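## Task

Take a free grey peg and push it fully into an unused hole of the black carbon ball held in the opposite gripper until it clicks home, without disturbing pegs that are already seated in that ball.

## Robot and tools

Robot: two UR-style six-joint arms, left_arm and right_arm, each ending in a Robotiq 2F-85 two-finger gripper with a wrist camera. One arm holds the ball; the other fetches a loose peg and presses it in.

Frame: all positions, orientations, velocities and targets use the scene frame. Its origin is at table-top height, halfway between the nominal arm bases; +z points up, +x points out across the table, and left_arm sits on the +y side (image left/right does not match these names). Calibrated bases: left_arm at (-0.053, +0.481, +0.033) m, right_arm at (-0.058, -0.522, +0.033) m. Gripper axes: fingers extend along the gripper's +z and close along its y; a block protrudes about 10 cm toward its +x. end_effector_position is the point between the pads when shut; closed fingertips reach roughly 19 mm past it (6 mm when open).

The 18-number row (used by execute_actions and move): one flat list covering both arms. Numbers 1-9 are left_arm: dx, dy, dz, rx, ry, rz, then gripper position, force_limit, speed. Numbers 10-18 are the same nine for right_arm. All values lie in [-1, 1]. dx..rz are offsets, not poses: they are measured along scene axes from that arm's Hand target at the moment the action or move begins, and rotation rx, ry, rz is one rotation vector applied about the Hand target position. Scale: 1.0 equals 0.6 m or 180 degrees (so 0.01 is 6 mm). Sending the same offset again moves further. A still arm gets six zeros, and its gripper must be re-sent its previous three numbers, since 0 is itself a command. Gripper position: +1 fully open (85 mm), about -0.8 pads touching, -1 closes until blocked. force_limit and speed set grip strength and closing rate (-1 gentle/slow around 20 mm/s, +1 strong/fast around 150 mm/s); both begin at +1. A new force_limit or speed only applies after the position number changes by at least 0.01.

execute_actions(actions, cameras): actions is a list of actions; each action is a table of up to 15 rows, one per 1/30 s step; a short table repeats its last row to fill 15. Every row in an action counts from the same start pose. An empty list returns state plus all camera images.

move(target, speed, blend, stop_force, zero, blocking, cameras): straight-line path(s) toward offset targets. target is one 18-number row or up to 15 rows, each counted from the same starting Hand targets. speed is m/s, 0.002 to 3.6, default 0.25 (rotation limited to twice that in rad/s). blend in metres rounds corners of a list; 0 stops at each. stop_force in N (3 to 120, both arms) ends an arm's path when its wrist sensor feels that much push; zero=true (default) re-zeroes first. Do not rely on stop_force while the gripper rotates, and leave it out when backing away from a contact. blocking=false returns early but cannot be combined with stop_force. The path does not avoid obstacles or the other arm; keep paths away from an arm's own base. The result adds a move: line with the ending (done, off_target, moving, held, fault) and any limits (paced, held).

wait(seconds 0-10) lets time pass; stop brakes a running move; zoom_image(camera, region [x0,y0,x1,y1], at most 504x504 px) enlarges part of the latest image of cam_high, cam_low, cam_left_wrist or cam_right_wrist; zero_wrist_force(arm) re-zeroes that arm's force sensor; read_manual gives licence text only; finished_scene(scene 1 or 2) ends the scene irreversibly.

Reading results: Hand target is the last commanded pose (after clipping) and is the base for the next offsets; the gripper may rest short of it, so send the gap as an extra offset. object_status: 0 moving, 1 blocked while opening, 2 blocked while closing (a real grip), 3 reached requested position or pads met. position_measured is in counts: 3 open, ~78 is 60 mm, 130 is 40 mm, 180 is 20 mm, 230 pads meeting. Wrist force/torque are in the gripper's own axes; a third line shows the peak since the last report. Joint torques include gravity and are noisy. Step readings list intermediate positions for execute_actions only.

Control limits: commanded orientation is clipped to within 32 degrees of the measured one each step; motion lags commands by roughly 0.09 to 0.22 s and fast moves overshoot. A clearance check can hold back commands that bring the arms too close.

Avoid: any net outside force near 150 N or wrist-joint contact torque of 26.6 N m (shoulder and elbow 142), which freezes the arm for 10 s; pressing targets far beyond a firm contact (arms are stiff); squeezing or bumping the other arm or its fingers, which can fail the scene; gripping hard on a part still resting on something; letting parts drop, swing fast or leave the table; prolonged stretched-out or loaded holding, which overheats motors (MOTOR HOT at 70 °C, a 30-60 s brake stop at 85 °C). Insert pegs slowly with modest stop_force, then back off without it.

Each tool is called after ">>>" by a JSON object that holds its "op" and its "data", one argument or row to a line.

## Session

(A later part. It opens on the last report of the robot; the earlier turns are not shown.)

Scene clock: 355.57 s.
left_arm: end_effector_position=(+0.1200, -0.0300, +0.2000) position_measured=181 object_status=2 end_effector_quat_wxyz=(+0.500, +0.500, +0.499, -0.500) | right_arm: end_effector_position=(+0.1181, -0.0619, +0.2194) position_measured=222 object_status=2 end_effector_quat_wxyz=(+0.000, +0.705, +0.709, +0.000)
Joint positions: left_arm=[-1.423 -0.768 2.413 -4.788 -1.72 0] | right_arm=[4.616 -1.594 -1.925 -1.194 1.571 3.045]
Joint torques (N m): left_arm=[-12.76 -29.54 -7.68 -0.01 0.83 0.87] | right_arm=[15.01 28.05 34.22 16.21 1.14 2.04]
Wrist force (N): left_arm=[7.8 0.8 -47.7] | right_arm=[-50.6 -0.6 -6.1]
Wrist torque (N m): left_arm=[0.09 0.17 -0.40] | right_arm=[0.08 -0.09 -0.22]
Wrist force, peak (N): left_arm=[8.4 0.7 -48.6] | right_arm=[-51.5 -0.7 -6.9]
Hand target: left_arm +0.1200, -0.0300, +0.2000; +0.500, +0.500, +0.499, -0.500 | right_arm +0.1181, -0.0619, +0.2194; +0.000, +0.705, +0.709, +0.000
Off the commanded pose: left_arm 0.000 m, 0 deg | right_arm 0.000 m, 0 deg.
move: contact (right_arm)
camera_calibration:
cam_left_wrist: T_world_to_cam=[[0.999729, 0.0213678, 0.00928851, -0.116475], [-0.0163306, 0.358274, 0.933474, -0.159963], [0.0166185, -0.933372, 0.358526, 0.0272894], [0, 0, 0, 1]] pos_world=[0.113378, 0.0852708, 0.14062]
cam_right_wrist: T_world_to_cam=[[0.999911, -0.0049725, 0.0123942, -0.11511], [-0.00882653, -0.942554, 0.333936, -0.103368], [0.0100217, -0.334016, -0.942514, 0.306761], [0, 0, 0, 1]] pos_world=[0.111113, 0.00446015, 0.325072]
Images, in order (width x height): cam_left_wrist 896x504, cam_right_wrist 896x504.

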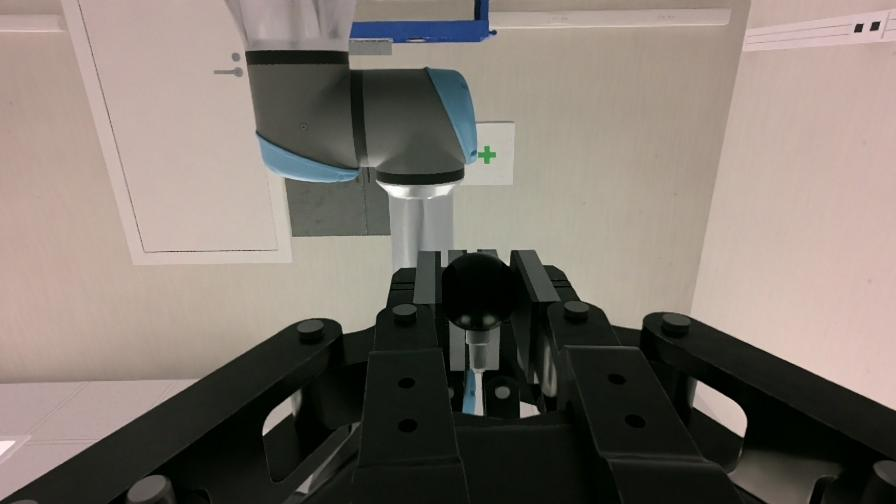

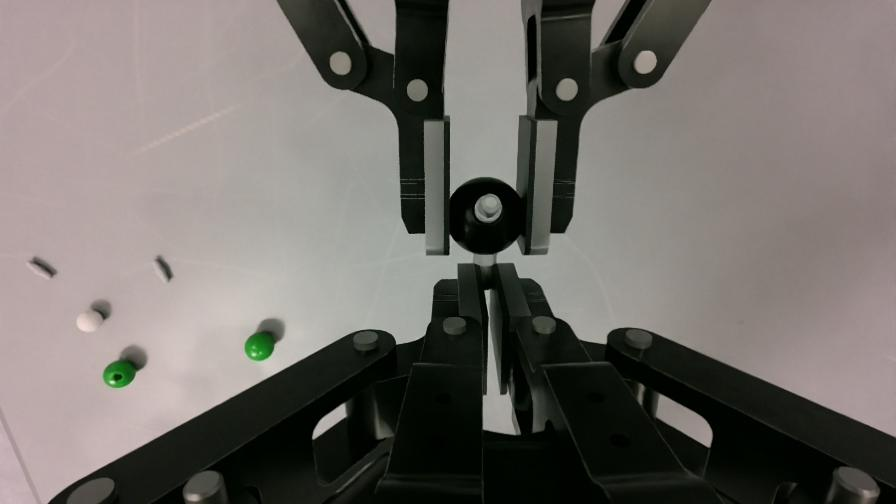

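>>> {"op": "move", "data": {
  "target": [0,0,0,0,0,0,-1,1,-1, 0,0.005,0,0,0,0,-1,-0.6,-1],
  "speed": 0.002,
  "stop_force": 75,
  "zero": false,
  "cameras": ["cam_right_wrist","cam_left_wrist"]
}}

>>> {"op": "zoom_image", "data": {
  "camera": "cam_right_wrist",
  "region": [410, 130, 560, 300]
}}

Scene clock: 366.63 s.
left_arm: end_effector_position=(+0.1200, -0.0300, +0.2000) position_measured=181 object_status=2 end_effector_quat_wxyz=(+0.500, +0.500, +0.499, -0.500) | right_arm: end_effector_position=(+0.1179, -0.0613, +0.2185) position_measured=222 object_status=2 end_effector_quat_wxyz=(+0.003, +0.705, +0.709, -0.004)
Joint positions: left_arm=[-1.423 -0.768 2.413 -4.788 -1.72 0] | right_arm=[4.616 -1.601 -1.918 -1.203 1.571 3.046]
Joint torques (N m): left_arm=[-12.49 -32.62 -7 0.02 0.67 1.04] | right_arm=[20.76 12.64 55.5 16.31 1.22 2.35]
Wrist force (N): left_arm=[10.7 -2.4 -52.9] | right_arm=[-56.3 2.6 -7.9]
Wrist torque (N m): left_arm=[0.17 0.13 -0.40] | right_arm=[0.04 -0.07 -0.18]
Wrist force, peak (N): left_arm=[10.8 -2.2 -53.1] | right_arm=[-56.5 2.1 -8.3]
Hand target: left_arm +0.1200, -0.0300, +0.2000; +0.500, +0.500, +0.499, -0.500 | right_arm +0.1181, -0.0589, +0.2194; +0.000, +0.705, +0.709, +0.000
Off the commanded pose: left_arm 0.000 m, 0 deg | right_arm 0.002 m, 1 deg.
move: done
camera_calibration:
cam_left_wrist: T_world_to_cam=[[0.999729, 0.0213678, 0.00928851, -0.116475], [-0.0163306, 0.358274, 0.933474, -0.159963], [0.0166185, -0.933372, 0.358526, 0.0272894], [0, 0, 0, 1]] pos_world=[0.113378, 0.0852708, 0.14062]
cam_right_wrist: T_world_to_cam=[[0.999921, -0.00486352, 0.0115843, -0.114617], [-0.00853618, -0.939527, 0.342367, -0.104227], [0.00921868, -0.342439, -0.939495, 0.305075], [0, 0, 0, 1]] pos_world=[0.110906, 0.0059881, 0.323628]
Images, in order (width x height): cam_left_wrist 896x504, cam_right_wrist 896x504.

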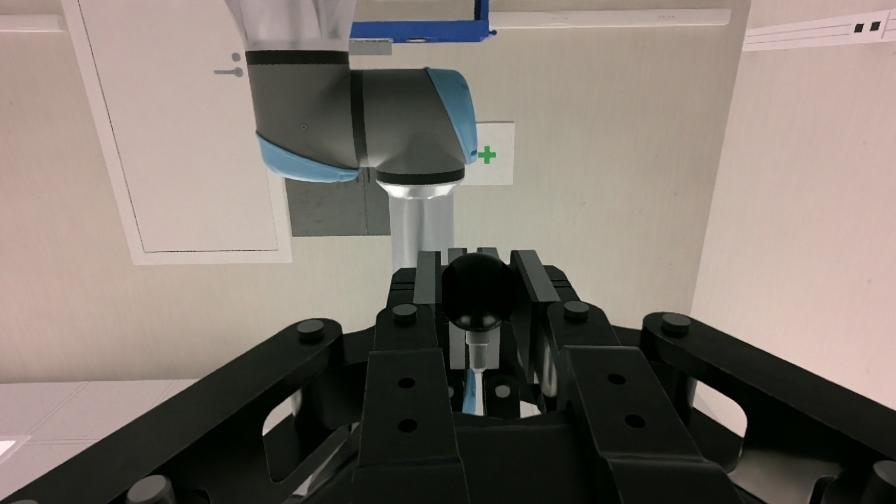

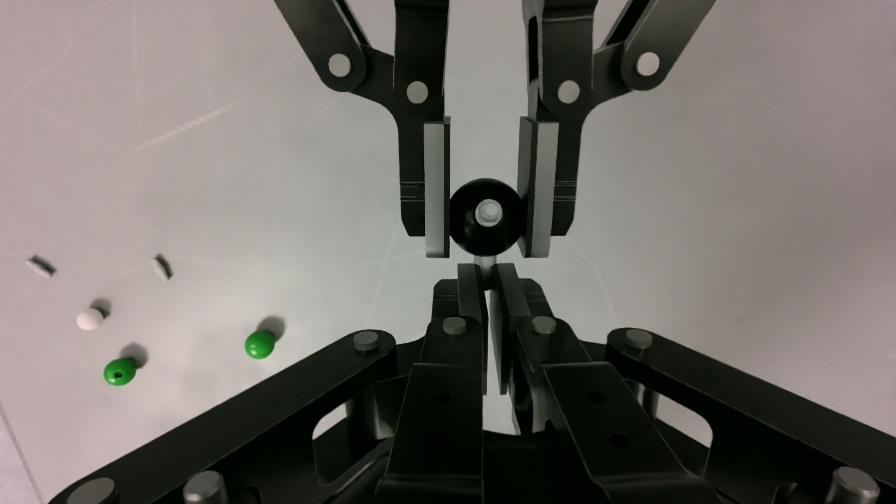

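Scaled by 2.965.

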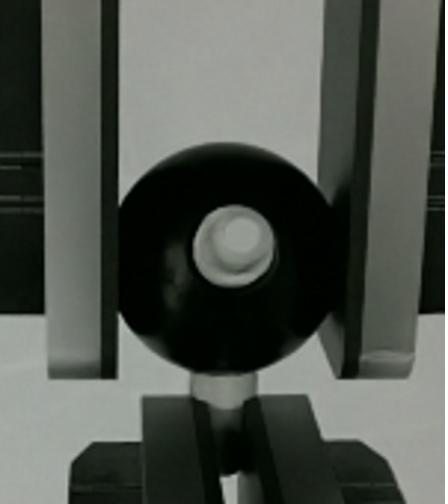

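>>> {"op": "move", "data": {
  "target": [
    [0,0,0,0,0,0,-1,1,-1, 0,-0.0045,0,0,0,0,-1,-0.6,-1],
    [0,0,0,0,0,0,-1,1,-1, 0,-0.0045,0,0,0,0,-0.55,-0.6,-1]
  ],
  "speed": 0.01,
  "cameras": ["cam_right_wrist","cam_left_wrist"]
}}

>>> {"op": "zoom_image", "data": {
  "camera": "cam_right_wrist",
  "region": [410, 130, 560, 300]
}}

Scene clock: 374.40 s.
left_arm: end_effector_position=(+0.1200, -0.0300, +0.2000) position_measured=181 object_status=2 end_effector_quat_wxyz=(+0.500, +0.500, +0.499, -0.500) | right_arm: end_effector_position=(+0.1181, -0.0616, +0.2194) position_measured=199 object_status=0 end_effector_quat_wxyz=(+0.000, +0.705, +0.709, +0.000)
Joint positions: left_arm=[-1.423 -0.768 2.413 -4.787 -1.72 0] | right_arm=[4.616 -1.594 -1.924 -1.194 1.571 3.045]
Joint torques (N m): left_arm=[-11.9 -34.86 -7.62 -3.17 0.81 0.88] | right_arm=[-5.38 29.54 29.05 1.64 0.99 -2.25]
Wrist force (N): left_arm=[0.3 0.2 -0.4] | right_arm=[0.1 0.4 0.0]
Wrist torque (N m): left_arm=[0.12 0.26 -0.40] | right_arm=[0.06 -0.01 -0.07]
Wrist force, peak (N): left_arm=[10.4 -2.2 -53.4] | right_arm=[-56.6 2.5 -8.2]
Hand target: left_arm +0.1200, -0.0300, +0.2000; +0.500, +0.500, +0.499, -0.500 | right_arm +0.1181, -0.0616, +0.2194; +0.000, +0.705, +0.709, +0.000
Off the commanded pose: left_arm 0.000 m, 0 deg | right_arm 0.000 m, 0 deg.
move: done
camera_calibration:
cam_left_wrist: T_world_to_cam=[[0.999729, 0.0213675, 0.00929094, -0.116476], [-0.0163312, 0.358187, 0.933507, -0.159961], [0.0166188, -0.933405, 0.358438, 0.0273045], [0, 0, 0, 1]] pos_world=[0.113378, 0.0852707, 0.14062]
cam_right_wrist: T_world_to_cam=[[0.999911, -0.00497303, 0.0123944, -0.115109], [-0.00882709, -0.942554, 0.333936, -0.10318], [0.0100218, -0.334016, -0.942514, 0.306828], [0, 0, 0, 1]] pos_world=[0.111113, 0.00466015, 0.325072]
Images, in order (width x height): cam_left_wrist 896x504, cam_right_wrist 896x504.

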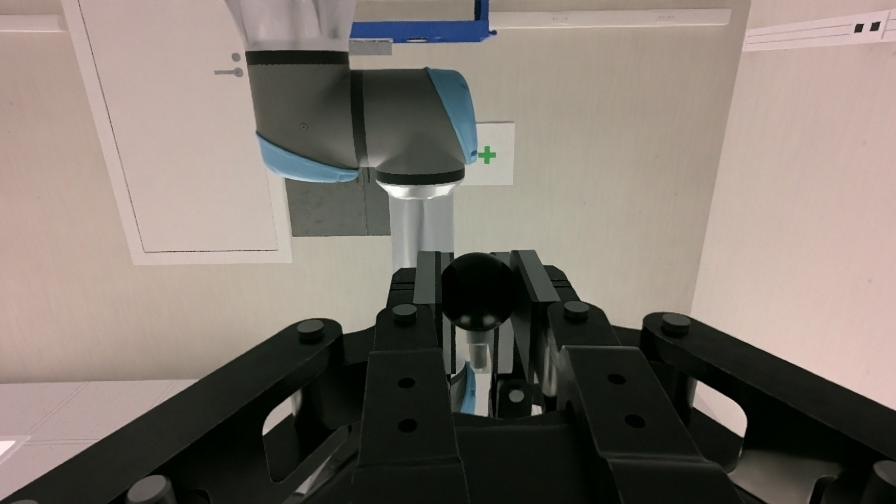

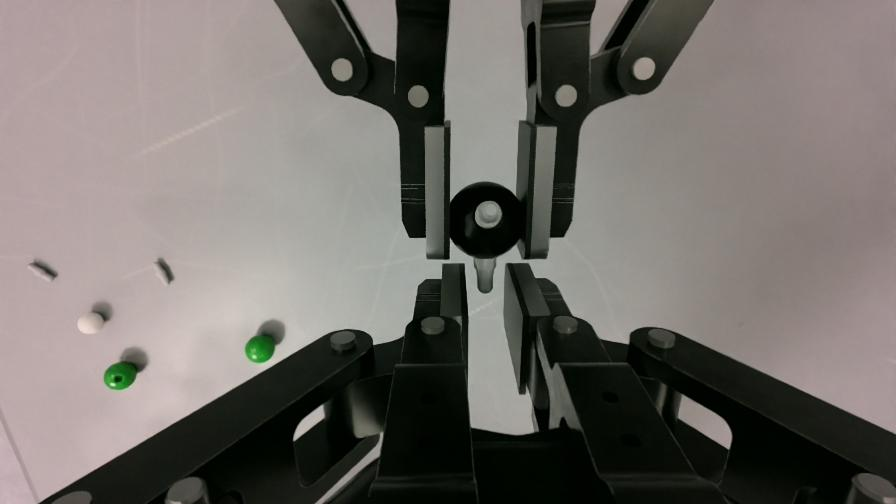

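Scaled by 2.965.

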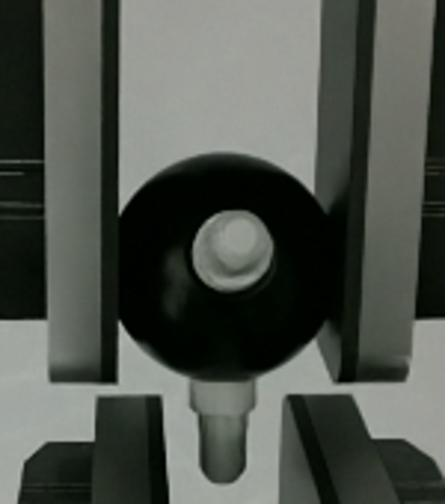

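>>> {"op": "move", "data": {
  "target": [
    [0,0,0,0,0,0,-1,1,-1, 0,-0.0833,0,0,0,0,-0.55,-0.6,-1]
  ],
  "speed": 0.1,
  "cameras": ["cam_right_wrist","cam_left_wrist"]
}}

>>> {"op": "zoom_image", "data": {
  "camera": "cam_right_wrist",
  "region": [435, 40, 535, 160]
}}

>>> {"op": "zoom_image", "data": {
  "camera": "cam_left_wrist",
  "region": [430, 230, 530, 390]
}}

Scene clock: 381.90 s.
left_arm: end_effector_position=(+0.1200, -0.0300, +0.2000) position_measured=181 object_status=2 end_effector_quat_wxyz=(+0.500, +0.500, +0.499, -0.500) | right_arm: end_effector_position=(+0.1181, -0.1116, +0.2194) position_measured=199 object_status=3 end_effector_quat_wxyz=(+0.000, +0.705, +0.709, +0.000)
Joint positions: left_arm=[-1.423 -0.768 2.413 -4.788 -1.72 0] | right_arm=[4.605 -1.479 -2.035 -1.199 1.571 3.034]
Joint torques (N m): left_arm=[-12.46 -36.9 -6.29 -3.24 0.73 0.94] | right_arm=[-9.72 27.03 14.16 1.69 0.39 -2.33]
Wrist force (N): left_arm=[0.4 -0.1 0.0] | right_arm=[0.0 -0.1 0.1]
Wrist torque (N m): left_arm=[0.08 0.24 -0.40] | right_arm=[-0.02 0.00 0.01]
Wrist force, peak (N): left_arm=[0.7 0.3 -0.4] | right_arm=[-0.9 0.5 0.1]
Hand target: left_arm +0.1200, -0.0300, +0.2000; +0.500, +0.500, +0.499, -0.500 | right_arm +0.1181, -0.1116, +0.2194; +0.000, +0.705, +0.709, +0.000
Off the commanded pose: left_arm 0.000 m, 0 deg | right_arm 0.000 m, 0 deg.
move: done
camera_calibration:
cam_left_wrist: T_world_to_cam=[[0.999729, 0.0213678, 0.00928851, -0.116475], [-0.0163306, 0.358274, 0.933474, -0.159963], [0.0166185, -0.933372, 0.358526, 0.0272894], [0, 0, 0, 1]] pos_world=[0.113378, 0.0852708, 0.14062]
cam_right_wrist: T_world_to_cam=[[0.999912, -0.0050056, 0.012301, -0.115328], [-0.00882753, -0.942523, 0.334025, -0.150241], [0.00992201, -0.334104, -0.942484, 0.290156], [0, 0, 0, 1]] pos_world=[0.111112, -0.0452407, 0.325071]
Images, in order (width x height): cam_left_wrist 896x504, cam_right_wrist 896x504.

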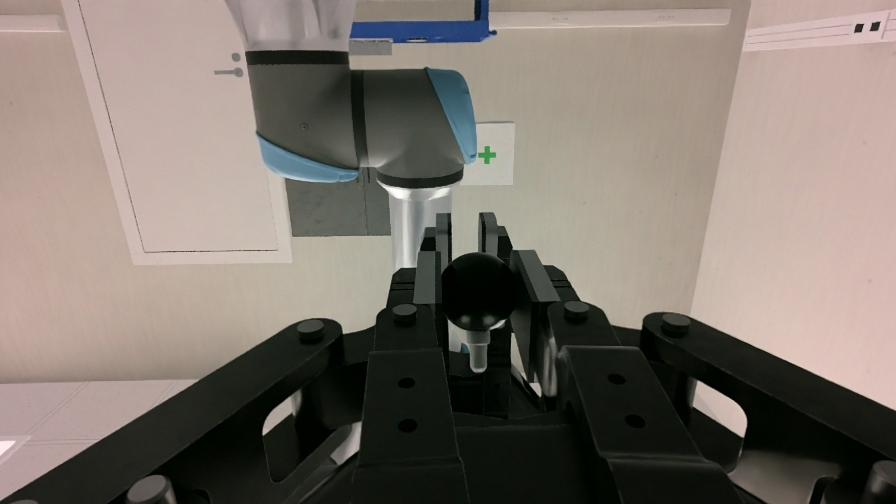

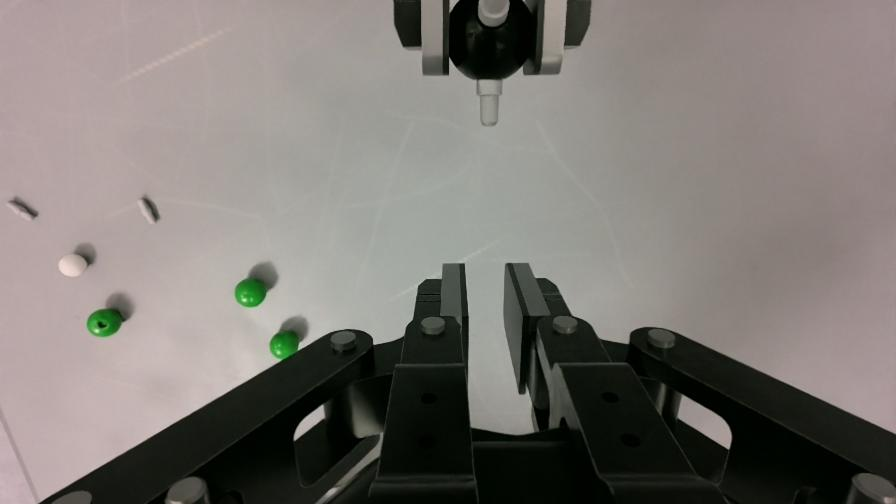

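Scaled by 4.200.

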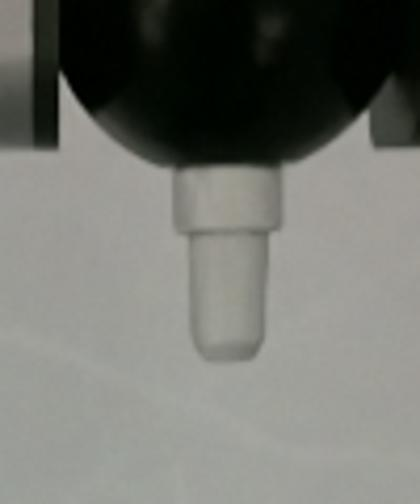

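Scaled by 3.150.

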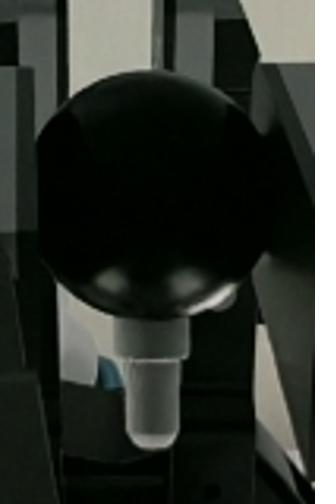

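>>> {"op": "move", "data": {
  "target": [
    [0,0,0,0,0,0,-1,1,-1, 0,0.0825,0,0,0,0,-0.55,-0.6,-1],
    [0,0,0,0,0,0,-1,1,-1, 0,0.0825,0,0,0,0,-1,-0.9,-1]
  ],
  "speed": [0.06,0.05]
}}

>>> {"op": "move", "data": {
  "target": [0,0,0,0,0,0,-1,1,-1, 0,-0.004,0,0,0,0,-1,-0.9,-1],
  "speed": 0.002,
  "stop_force": 10,
  "cameras": ["cam_right_wrist"]
}}

>>> {"op": "zoom_image", "data": {
  "camera": "cam_right_wrist",
  "region": [410, 130, 560, 300]
}}

Scene clock: 401.93 s.
left_arm: end_effector_position=(+0.1200, -0.0300, +0.2000) position_measured=181 object_status=2 end_effector_quat_wxyz=(+0.500, +0.500, +0.499, -0.500) | right_arm: end_effector_position=(+0.1181, -0.0621, +0.2194) position_measured=219 object_status=0 end_effector_quat_wxyz=(+0.000, +0.705, +0.709, +0.000)
Joint positions: left_arm=[-1.423 -0.768 2.413 -4.788 -1.72 0] | right_arm=[4.616 -1.593 -1.925 -1.194 1.571 3.045]
Joint torques (N m): left_arm=[-12.82 -37.36 -4.72 -3.12 0.83 0.83] | right_arm=[9.52 18.3 36.97 1.76 1.53 2.41]
Wrist force (N): left_arm=[0.3 0.2 -0.4] | right_arm=[-0.1 0.2 -0.1]
Wrist torque (N m): left_arm=[0.12 0.24 -0.40] | right_arm=[0.04 0.01 -0.20]
Wrist force, peak (N): left_arm=[0.6 -0.5 -0.6] | right_arm=[-0.6 0.7 0.3]
Hand target: left_arm +0.1200, -0.0300, +0.2000; +0.500, +0.500, +0.499, -0.500 | right_arm +0.1181, -0.0621, +0.2194; +0.000, +0.705, +0.709, +0.000
Off the commanded pose: left_arm 0.000 m, 0 deg | right_arm 0.000 m, 0 deg.
move: done

Scene clock: 403.33 s.
left_arm: end_effector_position=(+0.1200, -0.0300, +0.2000) position_measured=181 object_status=2 end_effector_quat_wxyz=(+0.500, +0.500, +0.499, -0.500) | right_arm: end_effector_position=(+0.1181, -0.0626, +0.2194) position_measured=219 object_status=2 end_effector_quat_wxyz=(+0.000, +0.705, +0.709, +0.000)
Joint positions: left_arm=[-1.423 -0.768 2.413 -4.788 -1.72 0] | right_arm=[4.616 -1.592 -1.926 -1.194 1.571 3.045]
Joint torques (N m): left_arm=[-9.26 -39.3 -4.5 -3.45 0.81 0.88] | right_arm=[-0.81 17.49 34.71 -0.67 1.31 -0.52]
Wrist force (N): left_arm=[-1.0 -0.5 8.3] | right_arm=[8.6 1.3 1.4]
Wrist torque (N m): left_arm=[0.20 0.21 -0.40] | right_arm=[0.04 0.05 -0.19]
Wrist force, peak (N): left_arm=[-1.5 -1.2 10.7] | right_arm=[11.7 1.7 1.5]
Hand target: left_arm +0.1200, -0.0300, +0.2000; +0.500, +0.500, +0.499, -0.500 | right_arm +0.1181, -0.0626, +0.2194; +0.000, +0.705, +0.709, +0.000 (not the last commanded pose)
Off the commanded pose: left_arm 0.000 m, 0 deg | right_arm 0.002 m, 0 deg.
move: contact (right_arm)
camera_calibration:
cam_right_wrist: T_world_to_cam=[[0.999911, -0.0049725, 0.0123942, -0.115013], [-0.00882653, -0.942554, 0.333936, -0.104029], [0.0100217, -0.334016, -0.942514, 0.306528], [0, 0, 0, 1]] pos_world=[0.111013, 0.00376015, 0.325072]
Images, in order (width x height): cam_right_wrist 896x504.

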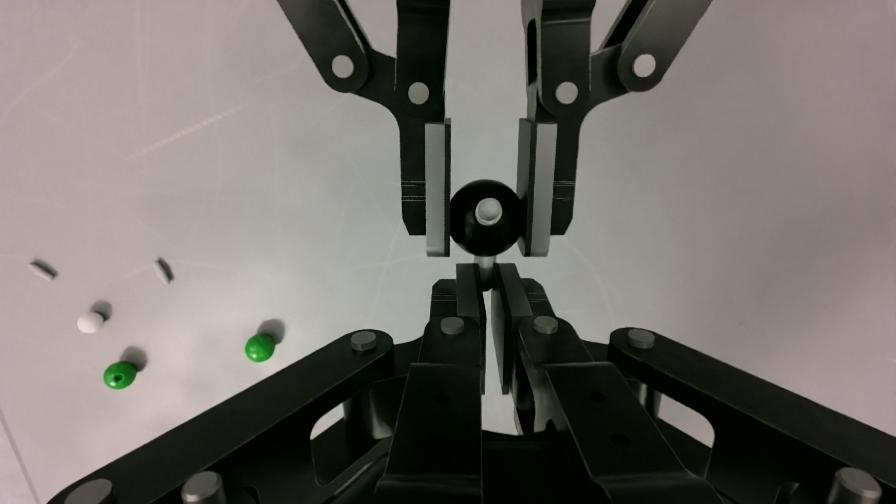

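Scaled by 2.965.

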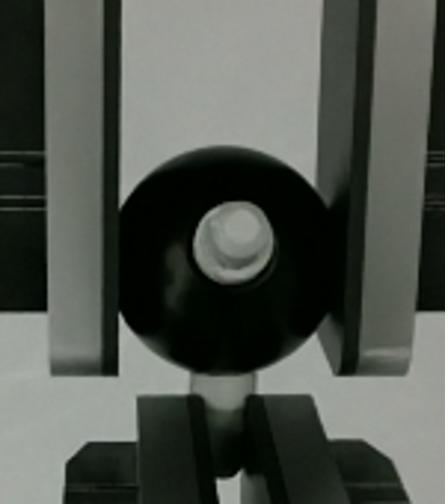

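>>> {"op": "move", "data": {
  "target": [
    [0,0,0,0,0,0,-1,1,-1, 0,0.0006,0,0,0,0,-1,-0.9,-1],
    [0,0,0,0,0,0,-1,1,-1, 0,0.0006,0,0,0,0,-0.5,-0.9,-1],
    [0,0,0,0,0,0,-1,1,-1, 0,-0.1,0,0,0,0,-0.5,-0.9,-1]
  ],
  "speed": 0.08,
  "cameras": ["cam_right_wrist"]
}}

>>> {"op": "zoom_image", "data": {
  "camera": "cam_right_wrist",
  "region": [435, 0, 535, 160]
}}

Scene clock: 409.60 s.
left_arm: end_effector_position=(+0.1200, -0.0300, +0.2000) position_measured=181 object_status=2 end_effector_quat_wxyz=(+0.500, +0.500, +0.499, -0.500) | right_arm: end_effector_position=(+0.1181, -0.1225, +0.2194) position_measured=192 object_status=3 end_effector_quat_wxyz=(+0.000, +0.705, +0.709, +0.000)
Joint positions: left_arm=[-1.423 -0.768 2.413 -4.788 -1.72 0] | right_arm=[4.603 -1.453 -2.058 -1.202 1.571 3.032]
Joint torques (N m): left_arm=[3.75 -41.59 -5.08 -3.06 0.74 0.97] | right_arm=[-10.04 25.4 16.19 1.39 -0.06 -2.32]
Wrist force (N): left_arm=[0.5 0.2 -0.3] | right_arm=[0.2 0.4 0.0]
Wrist torque (N m): left_arm=[0.13 0.22 -0.40] | right_arm=[0.06 -0.02 0.02]
Wrist force, peak (N): left_arm=[-0.9 -0.9 8.3] | right_arm=[9.2 1.4 1.4]
Hand target: left_arm +0.1200, -0.0300, +0.2000; +0.500, +0.500, +0.499, -0.500 | right_arm +0.1181, -0.1226, +0.2194; +0.000, +0.705, +0.709, +0.000
Off the commanded pose: left_arm 0.000 m, 0 deg | right_arm 0.000 m, 0 deg.
move: done
camera_calibration:
cam_right_wrist: T_world_to_cam=[[0.999912, -0.00500696, 0.0123004, -0.115282], [-0.00882766, -0.942554, 0.333937, -0.160488], [0.00992176, -0.334016, -0.942515, 0.286532], [0, 0, 0, 1]] pos_world=[0.111012, -0.05614, 0.325071]
Images, in order (width x height): cam_right_wrist 896x504.

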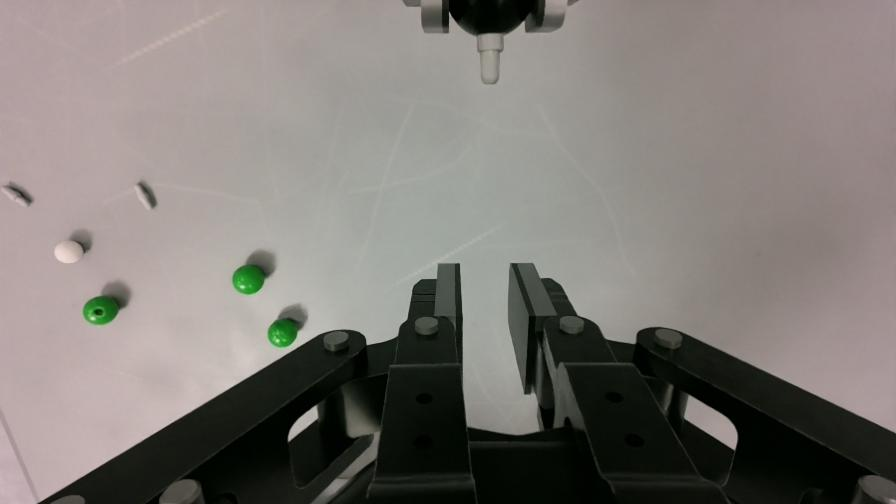

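Scaled by 3.150.

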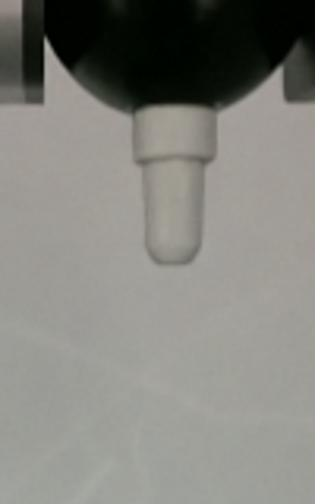

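>>> {"op": "finished_scene", "data": {
  "scene": 1
}}

The scene is finished: the task was done.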